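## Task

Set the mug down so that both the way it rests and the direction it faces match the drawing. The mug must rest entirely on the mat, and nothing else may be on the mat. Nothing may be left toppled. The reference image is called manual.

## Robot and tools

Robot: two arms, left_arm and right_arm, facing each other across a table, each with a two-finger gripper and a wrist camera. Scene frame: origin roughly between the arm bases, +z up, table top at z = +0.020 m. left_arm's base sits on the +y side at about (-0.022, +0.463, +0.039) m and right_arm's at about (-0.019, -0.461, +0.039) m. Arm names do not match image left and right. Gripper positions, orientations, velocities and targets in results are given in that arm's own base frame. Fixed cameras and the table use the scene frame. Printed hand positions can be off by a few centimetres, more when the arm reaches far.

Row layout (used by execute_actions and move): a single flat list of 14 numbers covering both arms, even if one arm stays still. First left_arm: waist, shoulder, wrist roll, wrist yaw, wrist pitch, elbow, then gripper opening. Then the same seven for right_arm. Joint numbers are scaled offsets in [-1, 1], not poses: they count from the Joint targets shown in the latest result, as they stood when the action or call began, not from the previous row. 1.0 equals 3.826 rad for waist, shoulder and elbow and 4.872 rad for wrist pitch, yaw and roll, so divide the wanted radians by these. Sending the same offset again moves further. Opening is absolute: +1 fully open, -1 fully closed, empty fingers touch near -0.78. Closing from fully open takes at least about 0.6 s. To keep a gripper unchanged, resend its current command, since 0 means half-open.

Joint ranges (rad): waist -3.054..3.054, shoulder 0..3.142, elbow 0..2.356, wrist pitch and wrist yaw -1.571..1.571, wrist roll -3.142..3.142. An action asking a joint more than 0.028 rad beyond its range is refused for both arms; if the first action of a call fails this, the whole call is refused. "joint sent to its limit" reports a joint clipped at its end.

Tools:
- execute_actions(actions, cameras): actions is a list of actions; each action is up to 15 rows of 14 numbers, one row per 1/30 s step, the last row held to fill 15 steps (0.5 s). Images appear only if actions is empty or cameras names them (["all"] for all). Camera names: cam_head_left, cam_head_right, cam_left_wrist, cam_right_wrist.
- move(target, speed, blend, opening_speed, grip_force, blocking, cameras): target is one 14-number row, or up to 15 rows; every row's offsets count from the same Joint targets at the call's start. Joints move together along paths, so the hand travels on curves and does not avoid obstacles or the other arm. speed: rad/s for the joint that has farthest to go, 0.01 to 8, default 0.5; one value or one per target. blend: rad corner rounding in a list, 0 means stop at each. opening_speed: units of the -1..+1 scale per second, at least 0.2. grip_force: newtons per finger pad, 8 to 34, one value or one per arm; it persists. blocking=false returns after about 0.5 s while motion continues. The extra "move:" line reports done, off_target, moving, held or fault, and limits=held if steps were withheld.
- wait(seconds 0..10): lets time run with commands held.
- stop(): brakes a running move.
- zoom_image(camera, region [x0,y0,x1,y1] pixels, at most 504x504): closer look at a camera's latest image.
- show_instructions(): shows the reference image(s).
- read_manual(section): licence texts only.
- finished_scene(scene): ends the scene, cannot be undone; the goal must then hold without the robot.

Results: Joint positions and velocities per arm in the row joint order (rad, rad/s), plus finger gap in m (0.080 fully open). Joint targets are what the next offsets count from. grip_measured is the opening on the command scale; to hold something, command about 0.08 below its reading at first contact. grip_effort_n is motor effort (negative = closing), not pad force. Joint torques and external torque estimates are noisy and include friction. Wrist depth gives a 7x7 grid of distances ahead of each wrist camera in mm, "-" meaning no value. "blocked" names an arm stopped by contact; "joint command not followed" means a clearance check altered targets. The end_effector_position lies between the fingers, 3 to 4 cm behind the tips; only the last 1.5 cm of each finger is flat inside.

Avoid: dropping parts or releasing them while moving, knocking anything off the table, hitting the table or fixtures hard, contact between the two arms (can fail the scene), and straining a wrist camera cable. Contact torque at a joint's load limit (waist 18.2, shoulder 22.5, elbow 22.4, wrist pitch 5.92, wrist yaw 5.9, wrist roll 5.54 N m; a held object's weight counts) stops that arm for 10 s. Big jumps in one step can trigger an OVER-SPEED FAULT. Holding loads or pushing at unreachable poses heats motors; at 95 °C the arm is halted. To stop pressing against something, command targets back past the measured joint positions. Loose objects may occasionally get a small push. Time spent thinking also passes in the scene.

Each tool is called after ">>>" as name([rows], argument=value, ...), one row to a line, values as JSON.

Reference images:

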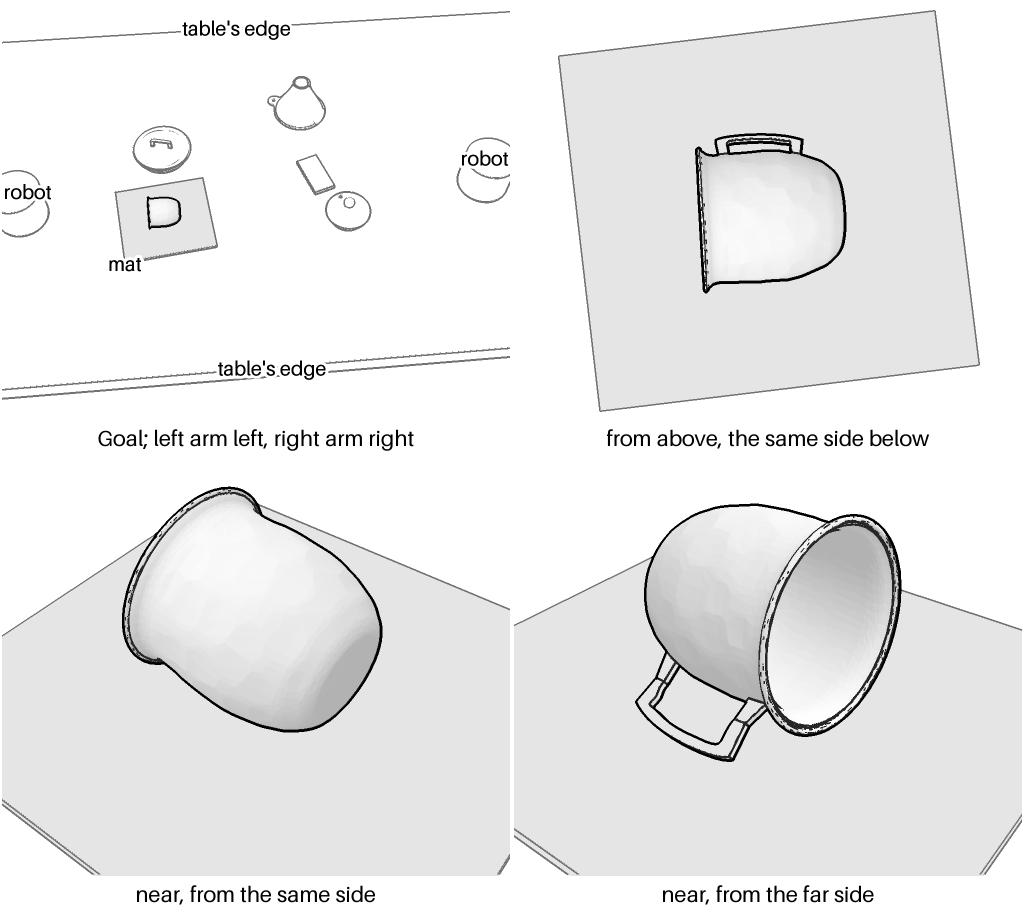

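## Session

>>> execute_actions(actions=[])

Scene clock: 0.00 s.
left_arm: end_effector_position=(+0.0735, -0.1947, +0.1407) grip_measured=+1.000 grip_effort_n=n/a end_effector_quat_wxyz=(+0.741, +0.205, +0.287, -0.572) | right_arm: end_effector_position=(+0.2176, -0.1074, +0.1221) grip_measured=+1.000 grip_effort_n=n/a end_effector_quat_wxyz=(+0.774, +0.069, +0.562, -0.284)
Joint names: [waist, shoulder, wrist roll, wrist yaw, wrist pitch, elbow]
Joint positions: left_arm=[-1.072 0.567 0.138 0.191 -0.654 0.486 0.08] | right_arm=[-0.277 1.189 0.191 0.295 -0.913 0.849 0.08]
Joint velocities: within noise
Joint torques (N m): no reading
External joint torques (N m): no reading
Motor temperatures (°C): left_arm=[25 26 30 30 32 25] | right_arm=[25 26 27 28 28 24]
Heat: left arm: hottest wrist pitch 32 °C (+0.0 °C/min); right arm: hottest wrist pitch 28 °C (+0.0 °C/min).
Wrist depth (mm): cam_left_wrist=[1335 - - - - - 896 / 298 1406 1546 1363 - - - / 270 - 281 1384 1406 - - / 251 252 258 261 - 280 1309 / - 238 240 248 250 254 258 / - 84 224 228 231 86 243 / - - 209 213 215 86 -] | cam_right_wrist=[- - - 196 198 242 261 / - 188 207 216 - - - / 179 186 - 212 - - - / 178 185 - - - 247 262 / 133 146 194 - - - 263 / - 81 88 - - 89 72 / - 70 198 - - 85 -]
Joint targets: left_arm=[-1.072 0.566 0.138 0.191 -0.653 0.486] | right_arm=[-0.277 1.188 0.192 0.295 -0.913 0.851]
Tool commands: left_gripper/opening=+1.0 right_gripper/opening=+1.0

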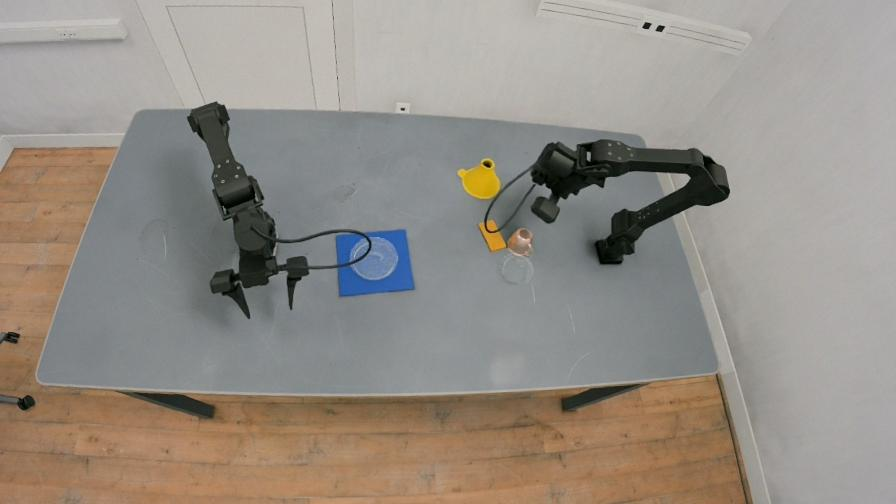

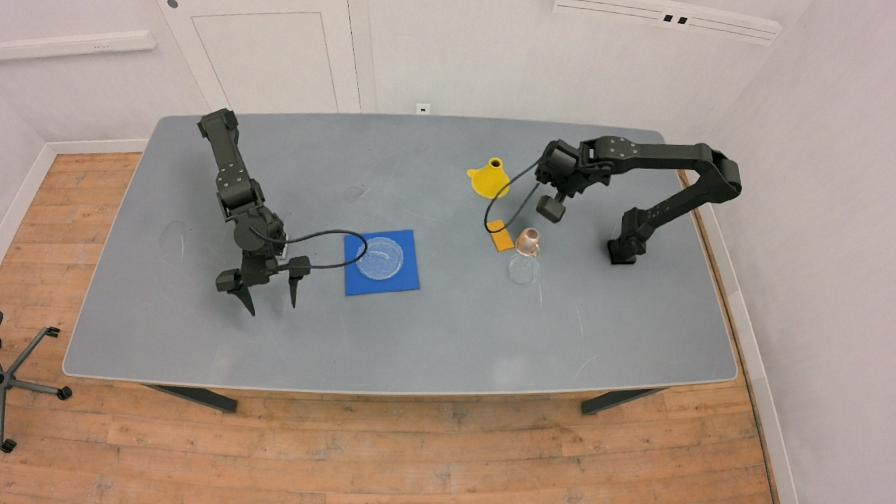

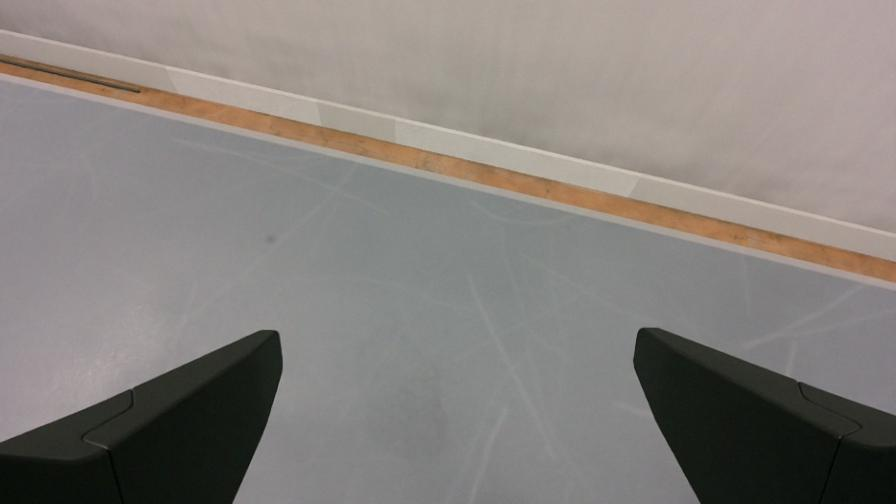

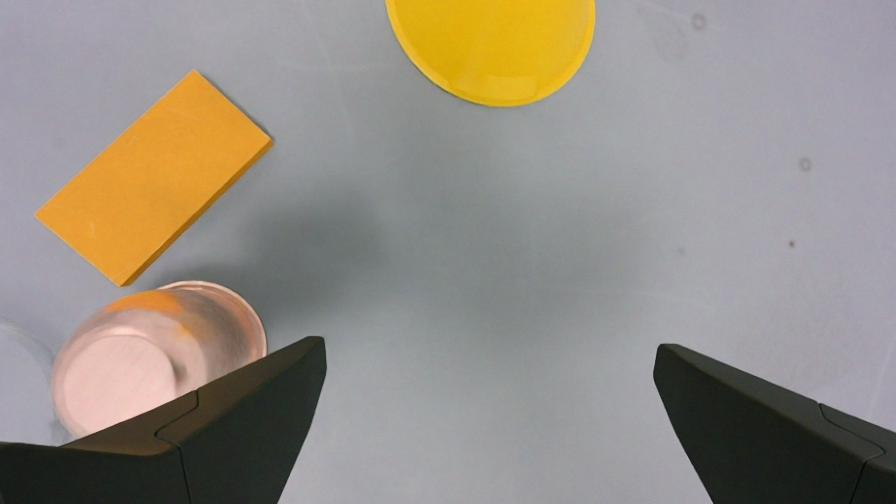

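>>> zoom_image(camera="cam_head_right", region=[460, 140, 580, 300])

>>> zoom_image(camera="cam_head_left", region=[325, 200, 425, 310])

Scaled by 3.150 from the camera's 896x504 image, which has a finer 1280x720 frame.

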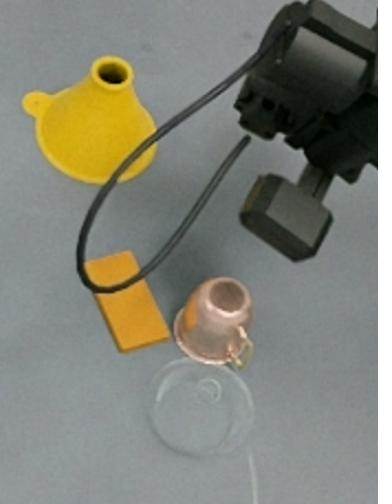

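Scaled by 4.582 from the camera's 896x504 image, which has a finer 1280x720 frame.

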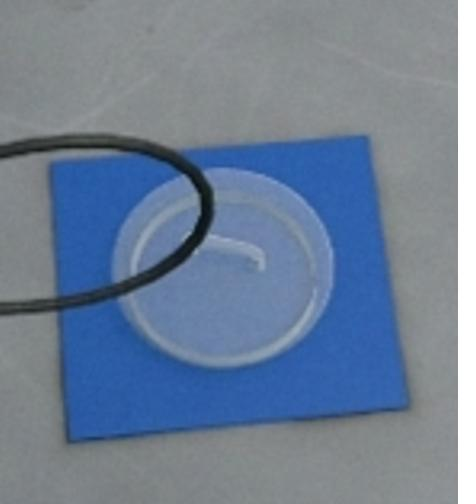

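>>> move(target=[0.2606,0.2842,0.0209,-0.0392,-0.1387,0.2418,0.0,0.0619,0.0748,0.2890,-0.0606,-0.1101,0.1311,1], speed=1.0, grip_force=[34,20], cameras=["cam_left_wrist","cam_right_wrist","cam_head_left"])

Scene clock: 37.13 s.
left_arm: end_effector_position=(+0.2913, -0.0226, +0.1482) grip_measured=+0.003 grip_effort_n=-18.4 end_effector_quat_wxyz=(+0.699, +0.109, +0.698, -0.111) | right_arm: end_effector_position=(+0.2425, -0.0113, +0.1770) grip_measured=+1.000 grip_effort_n=0.2 end_effector_quat_wxyz=(+0.484, +0.516, +0.482, -0.518)
Joint names: [waist, shoulder, wrist roll, wrist yaw, wrist pitch, elbow]
Joint positions: left_arm=[-0.076 1.645 0.236 0.003 -1.327 1.403 0.035] | right_arm=[-0.044 1.465 1.594 0.004 -1.447 1.341 0.08]
Joint torques (N m): left_arm=[0.14 -5.05 0.15 -0.03 0.52 6.56] | right_arm=[0.29 -4.16 0.13 -0.15 0.17 5.98]
External joint torques (N m): left_arm=[0.14 1.29 0.15 -0.05 0.16 0.77] | right_arm=[0.27 0.63 0.13 -0.21 -0.12 0.39]
Heat: left arm: hottest wrist pitch 34 °C (+3.2 °C/min); right arm: hottest wrist pitch 29 °C (+1.6 °C/min).
Wrist depth (mm): cam_left_wrist=[192 195 196 196 200 204 207 / 201 202 204 206 209 215 217 / - 217 214 217 221 228 233 / - 226 227 230 233 238 244 / 236 239 238 243 245 253 259 / 251 249 78 256 87 263 275 / - - 86 286 88 - -] | cam_right_wrist=[- - - - - 234 - / - - 232 - - 238 - / - 253 243 197 251 - 248 / 264 - - 200 - - 244 / - - 266 - 277 - - / - 75 106 293 - 89 71 / - 70 - - - 84 -]
Joint targets: left_arm=[-0.075 1.653 0.240 0.000 -1.329 1.412] | right_arm=[-0.040 1.474 1.600 0.000 -1.449 1.352]
grip_force (N): 34, 20
move: done
Images, in order (width x height): cam_head_left 896x504, cam_left_wrist 896x504, cam_right_wrist 896x504.

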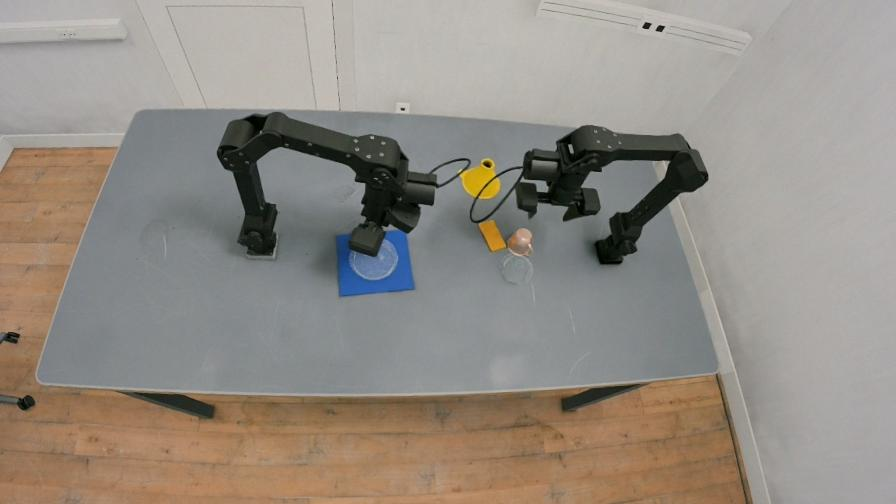

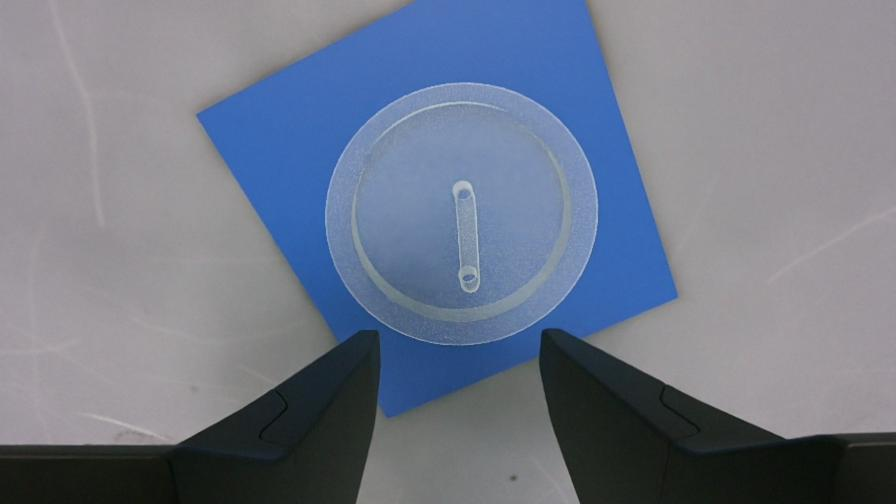

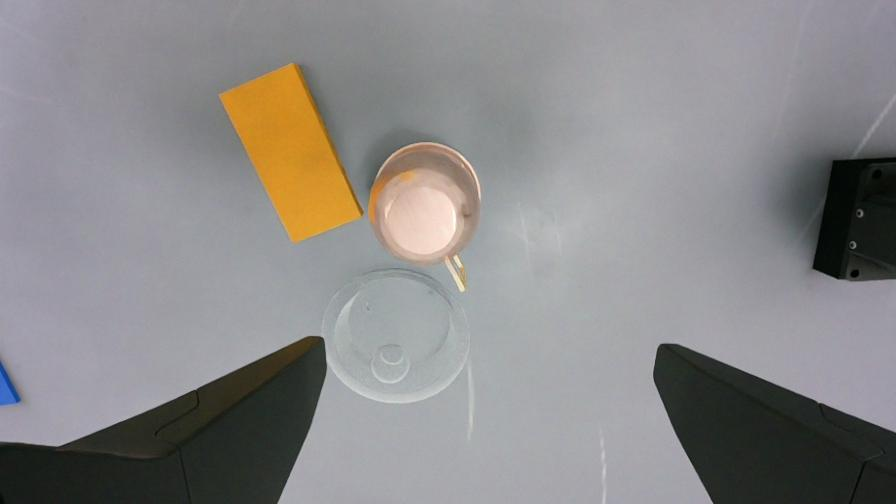

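>>> move(target=[-0.0088,-0.0068,-0.0211,0,0.0498,-0.0704,0.0,-0.0075,0.0218,0.0731,0,0.0255,-0.0107,1], speed=0.5, cameras=["cam_left_wrist","cam_right_wrist"])

Scene clock: 57.60 s.
left_arm: end_effector_position=(+0.2796, -0.0302, +0.0875) grip_measured=+0.003 grip_effort_n=-18.4 end_effector_quat_wxyz=(+0.701, +0.086, +0.703, -0.088) | right_arm: end_effector_position=(+0.2687, -0.0182, +0.1521) grip_measured=+1.000 grip_effort_n=0.2 end_effector_quat_wxyz=(+0.381, +0.601, +0.373, -0.595)
Joint names: [waist, shoulder, wrist roll, wrist yaw, wrist pitch, elbow]
Joint positions: left_arm=[-0.106 1.636 0.14 0.003 -1.089 1.151 0.035] | right_arm=[-0.066 1.548 1.95 0.004 -1.328 1.319 0.08]
Joint torques (N m): left_arm=[-0.21 -6.62 -0.08 -0.04 0.75 4.66] | right_arm=[-0.34 -4.75 0.12 -0.16 0.52 4.21]
External joint torques (N m): left_arm=[-0.21 -0.43 -0.08 -0.05 0.42 -0.98] | right_arm=[-0.37 0.81 0.13 -0.21 0.24 -1.45]
Motor temperatures (°C): left_arm=[25 28 30 30 33 33] | right_arm=[25 27 27 28 28 27]
Heat: left arm: hottest elbow 33 °C (+8.3 °C/min); right arm: hottest wrist pitch 28 °C (+0.0 °C/min).
Wrist depth (mm): cam_left_wrist=[139 138 140 141 143 147 149 / 145 145 146 148 151 153 157 / 154 153 156 157 159 163 166 / 163 165 163 166 168 172 175 / 172 174 172 176 176 182 187 / 183 182 78 187 87 193 201 / - - 86 204 88 - -] | cam_right_wrist=[206 207 208 - 209 - - / - - - - 216 - - / - - 218 181 220 - - / - - 229 176 239 - - / - - 229 - 246 249 - / - 75 94 262 - 89 72 / - 70 - - - 85 -]
Joint targets: left_arm=[-0.109 1.628 0.137 0.000 -1.086 1.143] | right_arm=[-0.069 1.558 1.956 0.000 -1.325 1.311]
grip_force (N): 34, 20
move: done
Images, in order (width x height): cam_left_wrist 896x504, cam_right_wrist 896x504.

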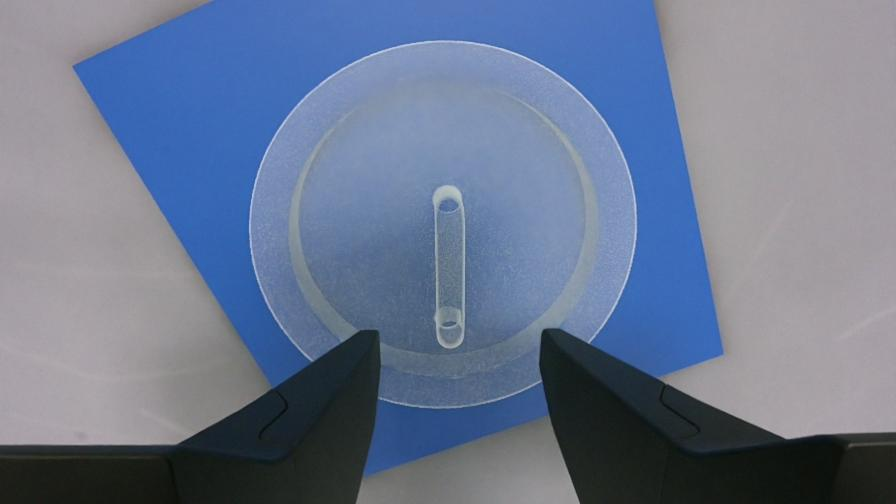

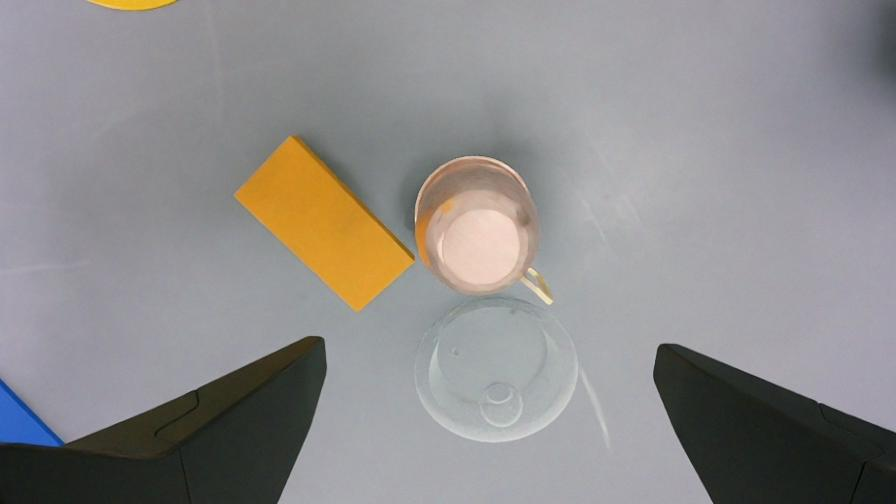

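>>> move(target=[0,0.0172,0,0,0.0418,-0.0360,0.0,0,0.0177,0,0,0.0773,-0.0804,1], speed=0.25, cameras=["cam_left_wrist","cam_right_wrist"])

Scene clock: 75.47 s.
left_arm: end_effector_position=(+0.2802, -0.0305, +0.0507) grip_measured=+0.003 grip_effort_n=-17.4 end_effector_quat_wxyz=(+0.710, +0.086, +0.693, -0.087) | right_arm: end_effector_position=(+0.2703, -0.0183, +0.0592) grip_measured=+1.000 grip_effort_n=0.2 end_effector_quat_wxyz=(+0.381, +0.602, +0.373, -0.595)
Joint names: [waist, shoulder, wrist roll, wrist yaw, wrist pitch, elbow]
Joint positions: left_arm=[-0.108 1.662 0.137 0.001 -0.91 1.025 0.035] | right_arm=[-0.066 1.616 1.95 0.004 -0.951 1.012 0.08]
Joint torques (N m): left_arm=[-0.03 -2.39 0 0.03 2.36 3.17] | right_arm=[-0.32 -4.83 0.15 -0.16 0.47 3.76]
External joint torques (N m): left_arm=[-0.05 3.73 0 0.02 1.98 -2.25] | right_arm=[-0.37 0.83 0.16 -0.21 0.16 -1.57]
Heat: left arm: hottest wrist pitch 33 °C (+0.0 °C/min); right arm: hottest wrist pitch 29 °C (+0.0 °C/min).
Wrist depth (mm): cam_left_wrist=[110 110 112 113 114 115 118 / 116 116 117 118 119 121 124 / - 121 122 124 125 126 130 / 128 128 129 130 131 132 137 / 136 134 134 138 137 142 146 / 144 141 74 145 88 145 153 / - - 86 154 88 - -] | cam_right_wrist=[123 - - - - 123 123 / - 128 - - - 128 - / - 129 - - - 132 136 / - 132 138 99 - - 138 / - 138 139 84 84 - - / - 75 95 88 88 89 73 / - 70 160 - - 84 -]
Joint targets: left_arm=[-0.109 1.693 0.137 0.000 -0.883 1.005] | right_arm=[-0.069 1.625 1.956 0.000 -0.948 1.004]
grip_force (N): 34, 20
move: off_target (left_arm); left_arm: the shoulder is farthest, 0.031 rad from its target
Images, in order (width x height): cam_left_wrist 896x504, cam_right_wrist 896x504.

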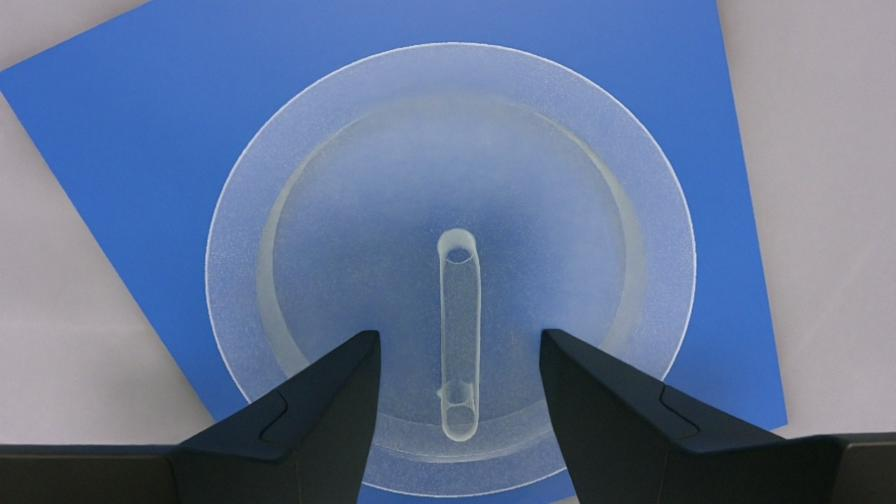

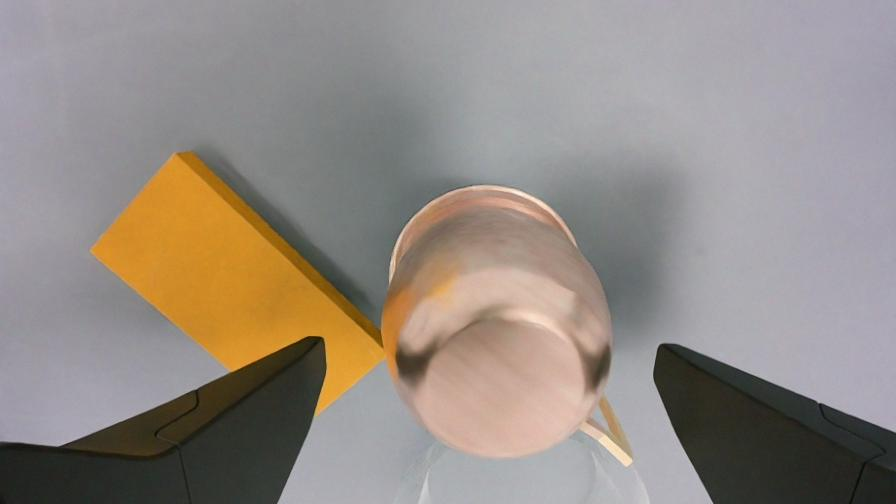

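>>> move([
  [0,-0.0075,0,0,-0.005,0,0.0,0,0,0,0,0,0,1],
  [0,-0.0075,0,0,-0.005,0,-0.78,0,0,0,0,0,0,0.2],
], speed=0.2, opening_speed=0.6, cameras=["cam_left_wrist","cam_right_wrist"])

Scene clock: 81.97 s.
left_arm: end_effector_position=(+0.2805, -0.0297, +0.0524) grip_measured=-0.645 grip_effort_n=-83.5 end_effector_quat_wxyz=(+0.713, +0.086, +0.691, -0.084) | right_arm: end_effector_position=(+0.2701, -0.0182, +0.0590) grip_measured=+0.326 grip_effort_n=-54.7 end_effector_quat_wxyz=(+0.381, +0.601, +0.373, -0.595)
Joint names: [waist, shoulder, wrist roll, wrist yaw, wrist pitch, elbow]
Joint positions: left_arm=[-0.107 1.654 0.135 -0.002 -0.909 1.023 0.006] | right_arm=[-0.066 1.616 1.95 0.003 -0.951 1.011 0.05]
Joint torques (N m): left_arm=[-0.14 -4.52 0.08 0.11 0.78 3.4] | right_arm=[-0.29 -4.94 0.17 -0.1 0.54 3.94]
External joint torques (N m): left_arm=[-0.14 1.61 0.08 0.1 0.37 -2.08] | right_arm=[-0.31 0.77 0.17 -0.15 0.23 -1.42]
Heat: left arm: hottest wrist pitch 35 °C (+2.0 °C/min); right arm: hottest wrist pitch 29 °C (+0.0 °C/min).
Wrist depth (mm): cam_left_wrist=[111 111 112 113 114 117 118 / - 116 118 119 119 121 124 / 121 122 123 124 125 126 130 / 130 128 130 131 131 132 138 / 137 135 134 136 139 142 146 / 144 144 - - 144 149 153 / - - - - - - -] | cam_right_wrist=[- - 123 122 123 - 121 / - - 129 128 127 - - / - 129 - 133 - - - / 134 133 136 98 108 - - / 147 140 140 84 85 150 - / - - 81 88 88 91 - / - - 77 - 90 77 -]
Joint targets: left_arm=[-0.109 1.665 0.137 0.000 -0.907 1.005] | right_arm=[-0.069 1.625 1.956 0.000 -0.949 1.004]
grip_force (N): 34, 20
move: done
Images, in order (width x height): cam_left_wrist 896x504, cam_right_wrist 896x504.

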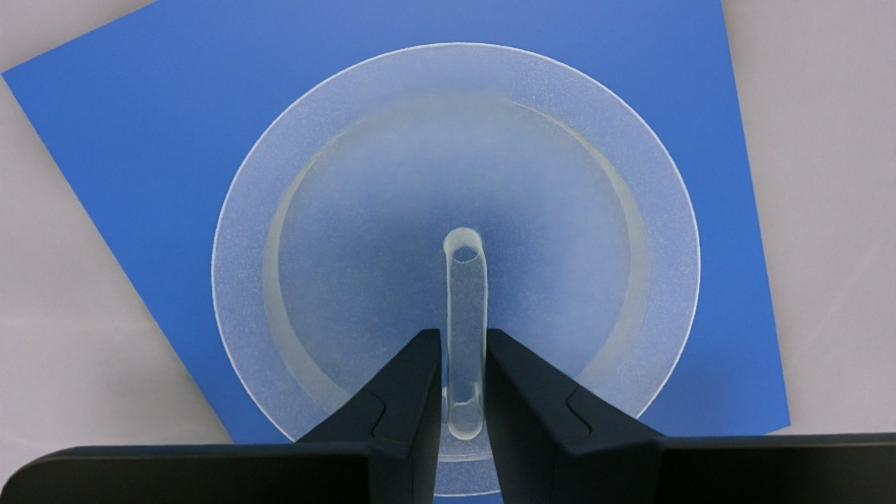

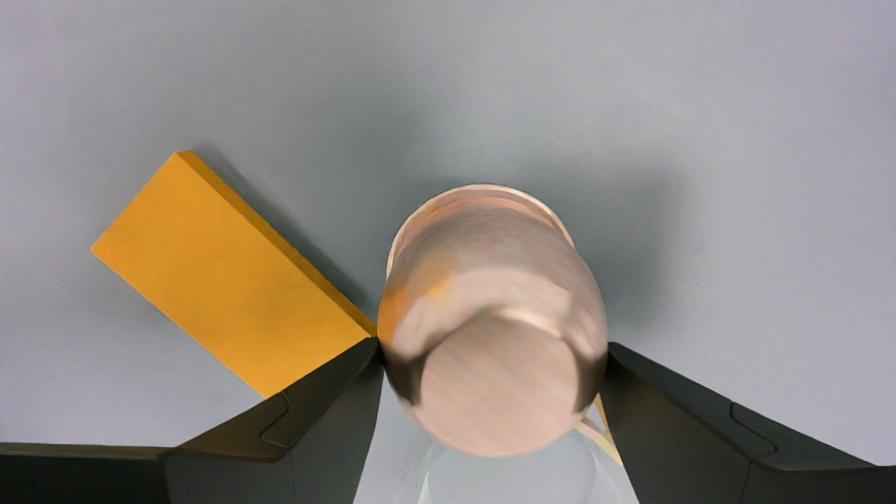

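>>> move([
  [0,-0.0161,0,0,-0.0696,0.0716,-0.78,0,-0.0175,0,0,-0.0772,0.0802,0.2],
  [0.1905,0.0037,0,0,-0.0708,0.0928,-0.78,0,-0.0175,-0.4015,0,-0.0772,0.0802,0.2],
], blend=[0.1,0], speed=[0.5,1.2], cameras=["cam_head_left","cam_left_wrist","cam_right_wrist"])

Scene clock: 108.20 s.
left_arm: end_effector_position=(+0.2423, +0.1726, +0.1270) grip_measured=-0.645 grip_effort_n=-83.5 end_effector_quat_wxyz=(+0.686, -0.170, +0.687, +0.169) | right_arm: end_effector_position=(+0.2661, -0.0179, +0.1411) grip_measured=+0.327 grip_effort_n=-54.7 end_effector_quat_wxyz=(+0.698, +0.024, +0.715, -0.026)
Joint names: [waist, shoulder, wrist roll, wrist yaw, wrist pitch, elbow]
Joint positions: left_arm=[0.619 1.672 0.135 0 -1.25 1.349 0.006] | right_arm=[-0.066 1.57 0.005 0.003 -1.322 1.297 0.05]
Joint torques (N m): left_arm=[0.16 -5.43 0.08 0.04 0.49 6.77] | right_arm=[-0.37 -7.33 -0.15 -0.17 0.16 6.24]
External joint torques (N m): left_arm=[0.21 1.13 0.08 0.02 0.13 0.97] | right_arm=[-0.33 -1.67 -0.15 -0.17 -0.13 0.61]
Heat: left arm: hottest wrist pitch 33 °C (+0.0 °C/min); right arm: hottest shoulder 29 °C (+2.0 °C/min).
Wrist depth (mm): cam_left_wrist=[173 175 177 179 180 182 185 / 183 183 187 189 191 198 194 / 192 195 196 199 201 203 202 / 203 204 208 210 212 214 214 / 214 217 219 219 225 227 229 / 228 231 - - 236 241 245 / - - - - - - -] | cam_right_wrist=[- - - 188 184 192 179 / - - - 192 190 201 - / - - - - - - - / - - - 98 - - - / 253 - - 84 85 - - / - - 81 88 88 - - / - - 77 - - 78 -]
Joint targets: left_arm=[0.620 1.679 0.137 0.000 -1.252 1.360] | right_arm=[-0.069 1.558 0.000 0.000 -1.324 1.311]
grip_force (N): 34, 20
move: done
Images, in order (width x height): cam_head_left 896x504, cam_left_wrist 896x504, cam_right_wrist 896x504.

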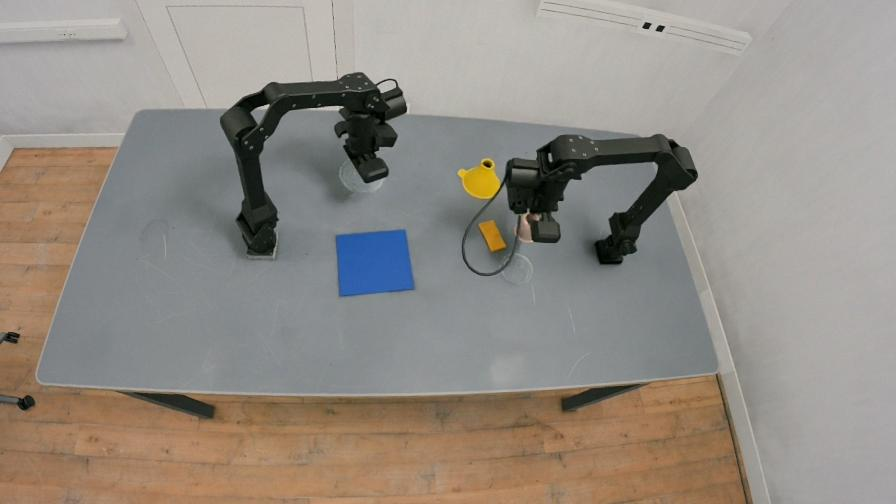

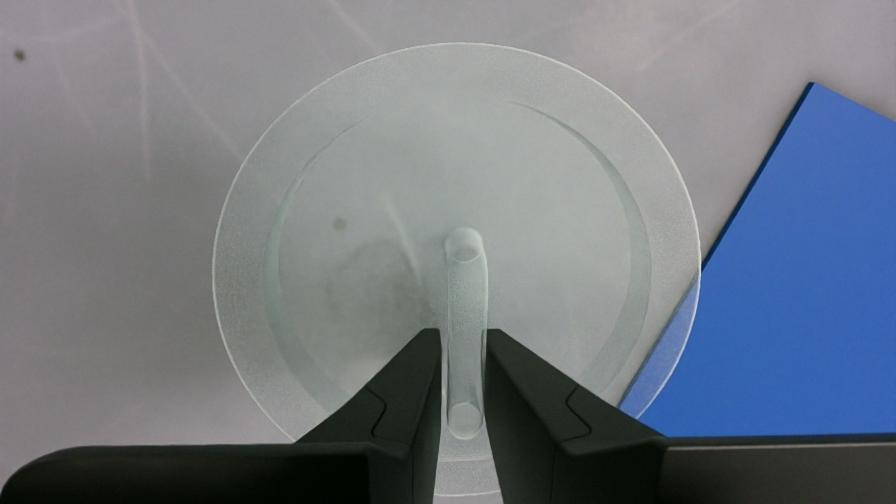

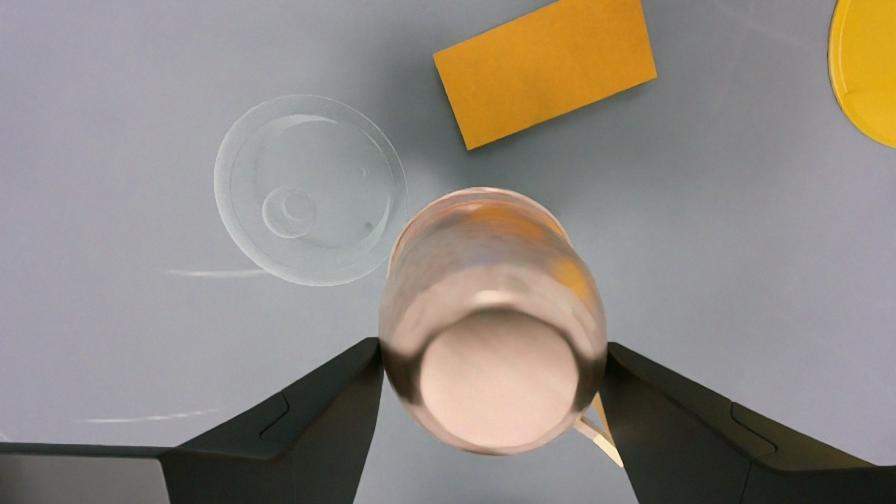

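>>> move([
  [0,0.0147,0,0,0.05,-0.049,-0.78,0.0295,0.0102,0,0,0.3754,-0.1147,0.2],
  [0,0.0196,0,0,0.0667,-0.0653,-0.78,0.0295,0.0102,0,0,0.3754,-0.1147,0.2],
], speed=[1.2,0.1], blend=[0.01,0], cameras=["cam_left_wrist"])

Scene clock: 119.77 s.
left_arm: end_effector_position=(+0.2476, +0.1763, +0.0516) grip_measured=-0.645 grip_effort_n=-83.5 end_effector_quat_wxyz=(+0.693, -0.167, +0.680, +0.172) | right_arm: end_effector_position=(+0.4623, +0.0183, +0.2050) grip_measured=+0.327 grip_effort_n=-54.7 end_effector_quat_wxyz=(+0.994, +0.000, +0.109, +0.019)
Joint names: [waist, shoulder, wrist roll, wrist yaw, wrist pitch, elbow]
Joint positions: left_arm=[0.619 1.743 0.135 0 -0.929 1.122 0.006] | right_arm=[0.04 1.591 0.004 0.003 0.497 0.876 0.05]
Joint torques (N m): left_arm=[0.15 -5.15 0.08 0.04 0.78 4.03] | right_arm=[0.29 -6.07 -0.14 -0.12 2.02 5.18]
External joint torques (N m): left_arm=[0.12 1.56 0.08 0.03 0.41 -1.37] | right_arm=[0.22 0.55 -0.14 -0.11 0.31 -1.28]
Heat: left arm: hottest wrist pitch 33 °C (+0.0 °C/min); right arm: hottest shoulder 29 °C (+2.0 °C/min).
Wrist depth (mm): cam_left_wrist=[110 110 112 113 115 115 116 / 116 116 117 118 119 121 122 / 120 121 124 124 126 127 128 / 127 127 130 131 133 133 136 / 134 136 136 136 141 142 144 / 142 143 141 - 145 151 150 / - - - - - - -] | cam_right_wrist=[- 1625 2252 1902 398 2134 209 / 1191 1452 - 2028 455 1831 226 / - 1604 - 457 634 676 238 / - - - 98 506 283 245 / - 429 - 85 85 255 234 / - - 81 88 89 84 - / - - 87 285 280 77 -]
Joint targets: left_arm=[0.620 1.754 0.137 0.000 -0.927 1.110] | right_arm=[0.044 1.598 0.000 0.000 0.504 0.872]
grip_force (N): 34, 20
move: done
Images, in order (width x height): cam_left_wrist 896x504.

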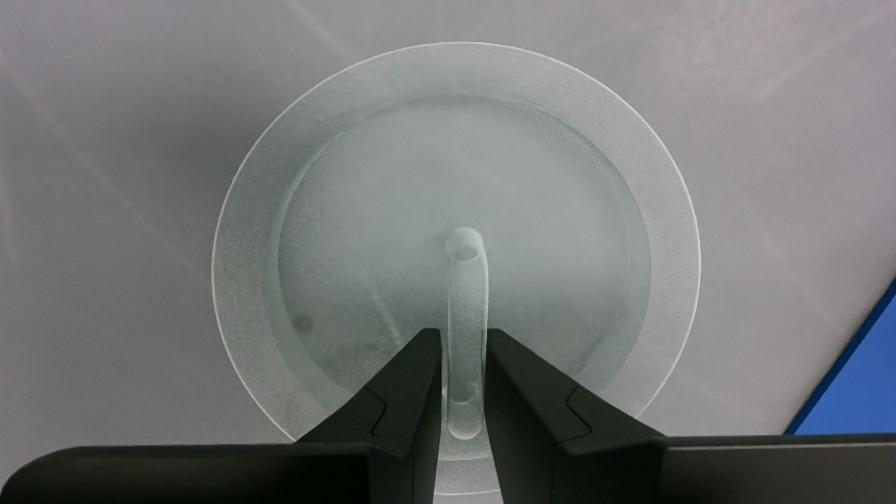

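>>> move(target=[0,0.0075,0,0,0.0059,0,-0.78,0,0,0,0,0,0,0.2], speed=0.06, cameras=["cam_left_wrist"])

Scene clock: 125.23 s.
left_arm: end_effector_position=(+0.2506, +0.1785, +0.0497) grip_measured=-0.645 grip_effort_n=-83.5 end_effector_quat_wxyz=(+0.697, -0.165, +0.676, +0.174) | right_arm: end_effector_position=(+0.4623, +0.0183, +0.2050) grip_measured=+0.327 grip_effort_n=-54.7 end_effector_quat_wxyz=(+0.994, +0.000, +0.109, +0.019)
Joint names: [waist, shoulder, wrist roll, wrist yaw, wrist pitch, elbow]
Joint positions: left_arm=[0.619 1.75 0.135 0 -0.91 1.122 0.006] | right_arm=[0.04 1.591 0.004 0.003 0.497 0.876 0.05]
Joint torques (N m): left_arm=[0.14 -2.91 0.08 0.06 1.38 4.09] | right_arm=[0.25 -6.11 -0.12 -0.18 2 5.24]
External joint torques (N m): left_arm=[0.13 3.9 0.08 0.05 0.99 -1.34] | right_arm=[0.25 0.52 -0.13 -0.17 0.28 -1.26]
Heat: left arm: hottest wrist pitch 33 °C (+0.0 °C/min); right arm: hottest wrist pitch 30 °C (+1.0 °C/min).
Wrist depth (mm): cam_left_wrist=[111 110 113 113 115 115 116 / 116 118 117 119 119 121 122 / 121 121 124 124 126 127 127 / 127 127 129 130 132 133 135 / 134 135 136 136 139 140 143 / 141 142 141 - 143 149 149 / - - - - - - -] | cam_right_wrist=[1278 - - 1859 412 - 209 / - 1658 - 2012 2231 2727 225 / - 1902 - 464 520 - 236 / - - - 98 536 281 243 / - - 422 85 85 254 234 / 346 - 81 88 88 91 338 / - - 87 286 279 77 -]
Joint targets: left_arm=[0.620 1.782 0.137 0.000 -0.898 1.110] | right_arm=[0.044 1.598 0.000 0.000 0.504 0.872]
grip_force (N): 34, 20
move: off_target (left_arm); left_arm: the shoulder is farthest, 0.033 rad from its target
Images, in order (width x height): cam_left_wrist 896x504.

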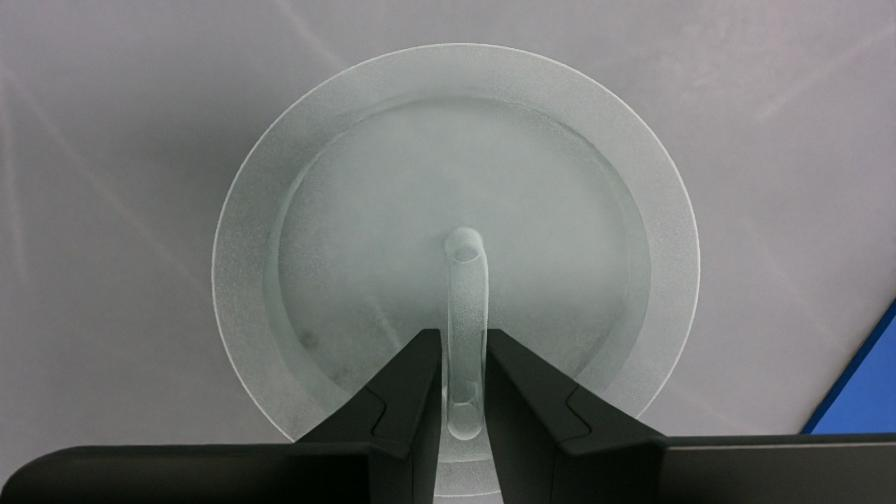

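>>> move([
  [0,-0.0045,0,0,-0.0035,0,-0.78,0,0,0,0,0,0,0.2],
  [0,-0.0045,0,0,-0.0035,0,-0.2,0,0,0,0,0,0,0.2],
  [0,-0.0269,0,0,-0.0727,0.0653,-0.2,0,0,0,0,0,0,0.2],
  [0.17,-0.0269,0,0,-0.0727,0.0653,-0.2,0,0,0,0,0,0,0.2],
], speed=[0.1,0.1,0.3,1.2], blend=[0,0,0.05,0], opening_speed=0.6, cameras=["cam_head_left"])

>>> move(target=[0,0,0,0,0,0,-0.2,0,0.1797,0,0,0.0517,0.1144,0.2], speed=0.8, cameras=["cam_head_left","cam_head_right","cam_right_wrist"])

Scene clock: 139.50 s.
left_arm: end_effector_position=(+0.0885, +0.2850, +0.1238) grip_measured=-0.203 grip_effort_n=14.7 end_effector_quat_wxyz=(+0.592, -0.384, +0.600, +0.377) | right_arm: end_effector_position=(+0.4623, +0.0183, +0.2050) grip_measured=+0.327 grip_effort_n=-54.7 end_effector_quat_wxyz=(+0.994, +0.000, +0.109, +0.019)
Joint names: [waist, shoulder, wrist roll, wrist yaw, wrist pitch, elbow]
Joint positions: left_arm=[1.27 1.687 0.135 0 -1.251 1.352 0.026] | right_arm=[0.04 1.591 0.004 0.003 0.497 0.876 0.05]
Joint torques (N m): left_arm=[0.07 -6.99 0.08 0.04 0.49 6.38] | right_arm=[0.43 -6.16 -0.17 -0.16 2.01 5.18]
External joint torques (N m): left_arm=[0.07 -0.35 0.08 0.04 0.16 0.63] | right_arm=[0.4 0.58 -0.18 -0.15 0.27 -1.37]
Heat: left arm: hottest wrist pitch 33 °C (-2.0 °C/min); right arm: hottest wrist pitch 31 °C (+2.0 °C/min).
Wrist depth (mm): cam_left_wrist=[168 172 174 176 176 179 181 / - 180 183 184 188 190 190 / - 190 193 195 198 201 203 / 199 203 204 208 210 212 214 / 212 214 215 219 220 226 231 / - 226 78 231 78 243 247 / - - - 257 - - -] | cam_right_wrist=[1221 - - 1995 400 - 338 / 1305 - - 2012 504 2211 344 / - 1515 - 136 - - 391 / 1101 1728 - 98 - - - / - - - 85 88 - - / - - 81 88 88 - - / - - 87 287 278 77 -]
Joint targets: left_arm=[1.271 1.679 0.137 0.000 -1.253 1.360] | right_arm=[0.044 1.598 0.000 0.000 0.504 0.872]
grip_force (N): 34, 20
move: done
Images, in order (width x height): cam_head_left 896x504.

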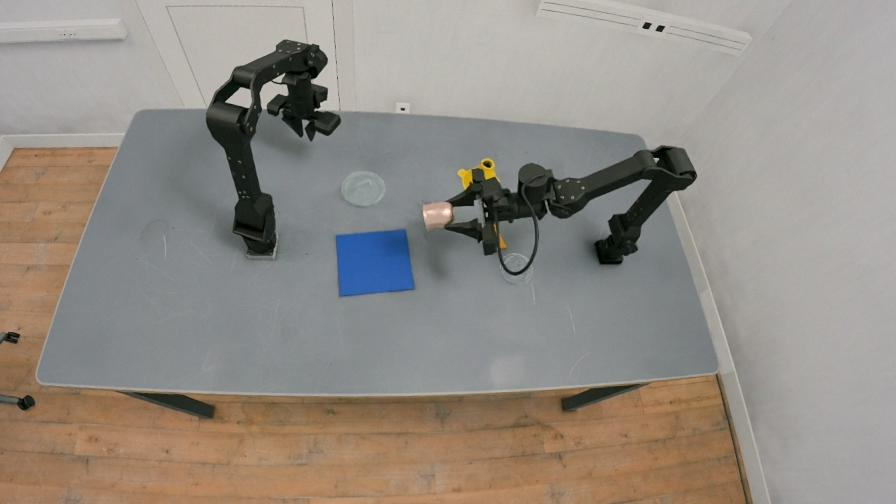

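Scene clock: 141.03 s.
left_arm: end_effector_position=(+0.0885, +0.2850, +0.1238) grip_measured=-0.203 grip_effort_n=14.7 end_effector_quat_wxyz=(+0.592, -0.384, +0.600, +0.377) | right_arm: end_effector_position=(+0.5892, +0.0235, +0.0837) grip_measured=+0.327 grip_effort_n=-54.7 end_effector_quat_wxyz=(+0.993, +0.000, +0.116, +0.019)
Joint names: [waist, shoulder, wrist roll, wrist yaw, wrist pitch, elbow]
Joint positions: left_arm=[1.27 1.687 0.135 0 -1.251 1.352 0.026] | right_arm=[0.04 2.277 0.004 0.003 0.75 1.295 0.05]
Joint torques (N m): left_arm=[0.07 -6.99 0.08 0.04 0.49 6.36] | right_arm=[0.36 -9.8 -0.12 -0.19 1.86 6.09]
External joint torques (N m): left_arm=[0.04 -0.35 0.08 0.03 0.15 0.59] | right_arm=[0.28 0.68 -0.12 -0.18 0.17 0.47]
Heat: left arm: hottest wrist pitch 33 °C (-2.0 °C/min); right arm: hottest wrist pitch 31 °C (+2.0 °C/min).
Wrist depth (mm): cam_left_wrist=[169 171 174 176 177 179 181 / 178 180 183 184 186 191 191 / 188 190 193 195 197 200 202 / 200 202 204 207 209 213 215 / 210 213 215 219 221 227 230 / - 227 78 235 78 238 248 / - - - 251 - - -] | cam_right_wrist=[- 1534 1932 1741 309 1693 - / - 1410 - - 345 641 1410 / - - - 136 368 360 - / - 263 - 98 258 304 - / 220 - 212 85 87 - - / - - 81 88 88 84 - / - - 87 153 153 77 -]
Joint targets: left_arm=[1.271 1.679 0.137 0.000 -1.253 1.360] | right_arm=[0.044 2.285 0.000 0.000 0.756 1.310]
grip_force (N): 34, 20
move: done
Images, in order (width x height): cam_head_left 896x504, cam_head_right 896x504, cam_right_wrist 896x504.

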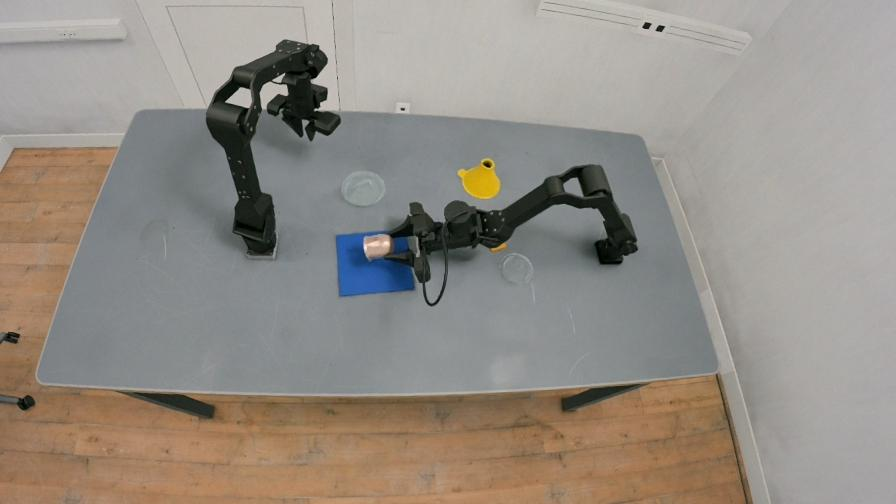

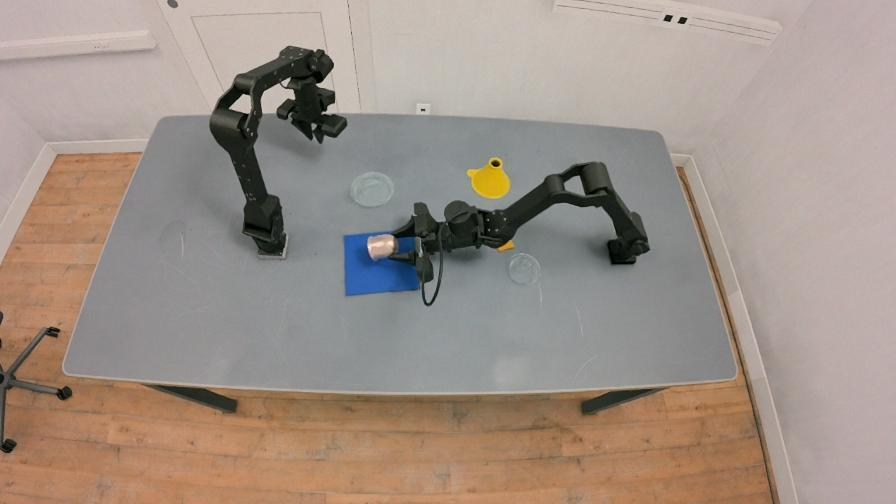

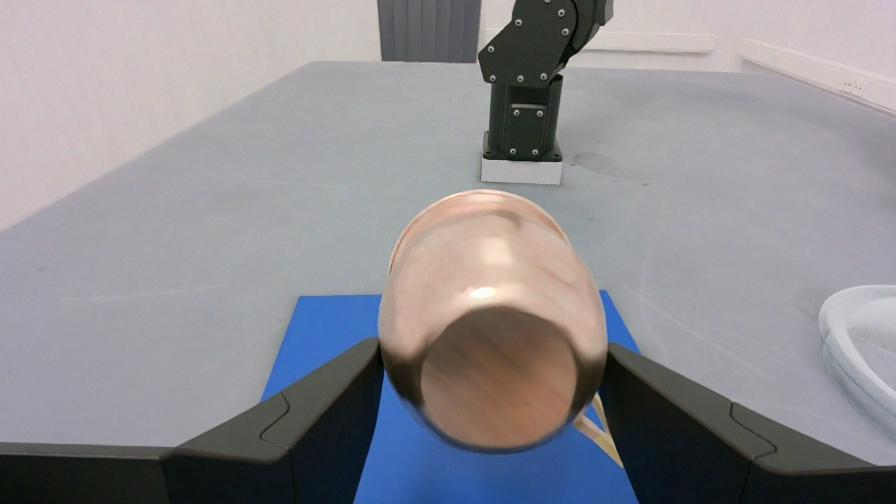

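>>> move(target=[0,0,0,0,0,0,-0.2,0.0144,0.0397,0,0.0103,0.0397,0,0.2], speed=0.25, cameras=["cam_head_left","cam_right_wrist"])

>>> zoom_image(camera="cam_head_left", region=[310, 190, 470, 310])

Scene clock: 160.10 s.
left_arm: end_effector_position=(+0.0885, +0.2850, +0.1238) grip_measured=-0.203 grip_effort_n=15.1 end_effector_quat_wxyz=(+0.592, -0.384, +0.600, +0.377) | right_arm: end_effector_position=(+0.5907, +0.0498, +0.0423) grip_measured=+0.327 grip_effort_n=-54.7 end_effector_quat_wxyz=(+0.996, -0.004, +0.091, +0.025)
Joint names: [waist, shoulder, wrist roll, wrist yaw, wrist pitch, elbow]
Joint positions: left_arm=[1.27 1.687 0.135 0 -1.251 1.352 0.026] | right_arm=[0.096 2.423 0.004 0.046 0.944 1.297 0.05]
Joint torques (N m): left_arm=[0.09 -7 0.08 0.04 0.49 6.36] | right_arm=[0.25 -9.37 -0.16 0.14 1.87 5.71]
External joint torques (N m): left_arm=[0.18 -0.38 0.08 0.02 0.16 0.62] | right_arm=[0.28 1.66 -0.17 0.13 0.12 0.46]
Motor temperatures (°C): left_arm=[25 33 30 30 33 33] | right_arm=[25 33 27 28 34 29]
Heat: left arm: hottest shoulder 33 °C (+3.0 °C/min); right arm: hottest wrist pitch 34 °C (+5.1 °C/min).
Wrist depth (mm): cam_left_wrist=[169 171 174 175 178 179 181 / 178 180 184 185 187 190 191 / 188 190 194 195 198 198 - / 200 202 205 207 209 213 216 / - 214 215 219 218 227 230 / 226 224 78 234 78 240 246 / - - - 254 - - -] | cam_right_wrist=[- - - 1791 301 2116 - / - 434 - 441 343 - - / - - - 331 - - - / - - - 97 195 220 - / - - 165 84 88 170 168 / 137 - 81 89 88 140 140 / - - 87 113 113 77 -]
Joint targets: left_arm=[1.271 1.679 0.137 0.000 -1.253 1.360] | right_arm=[0.099 2.437 0.000 0.050 0.950 1.310]
grip_force (N): 34, 20
move: done
Images, in order (width x height): cam_head_left 896x504, cam_right_wrist 896x504.

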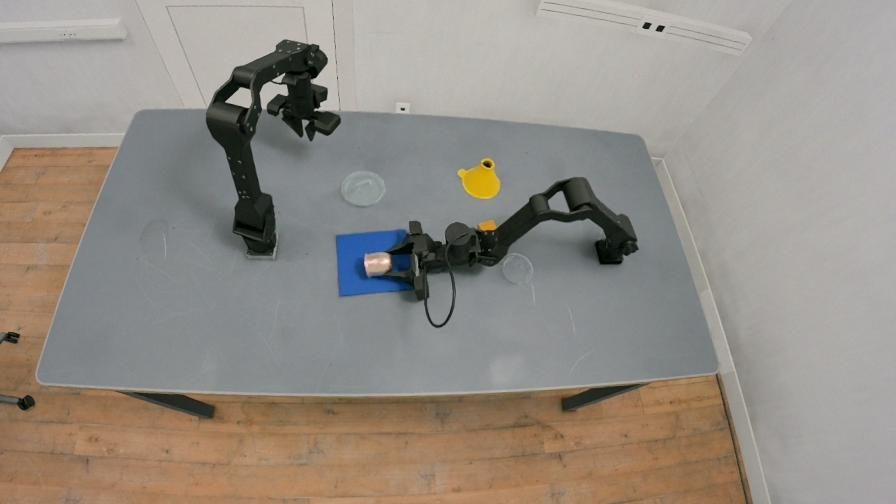

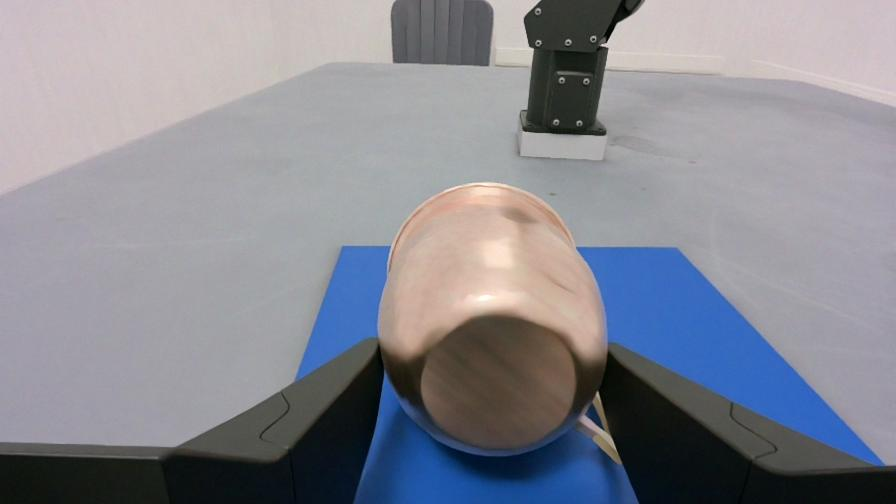

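Scaled by 3.150 from the camera's 896x504 image, which has a finer 1280x720 frame.

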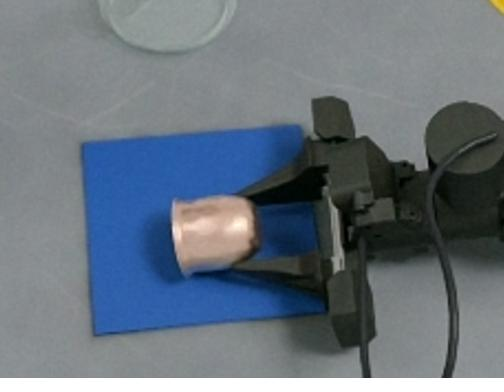

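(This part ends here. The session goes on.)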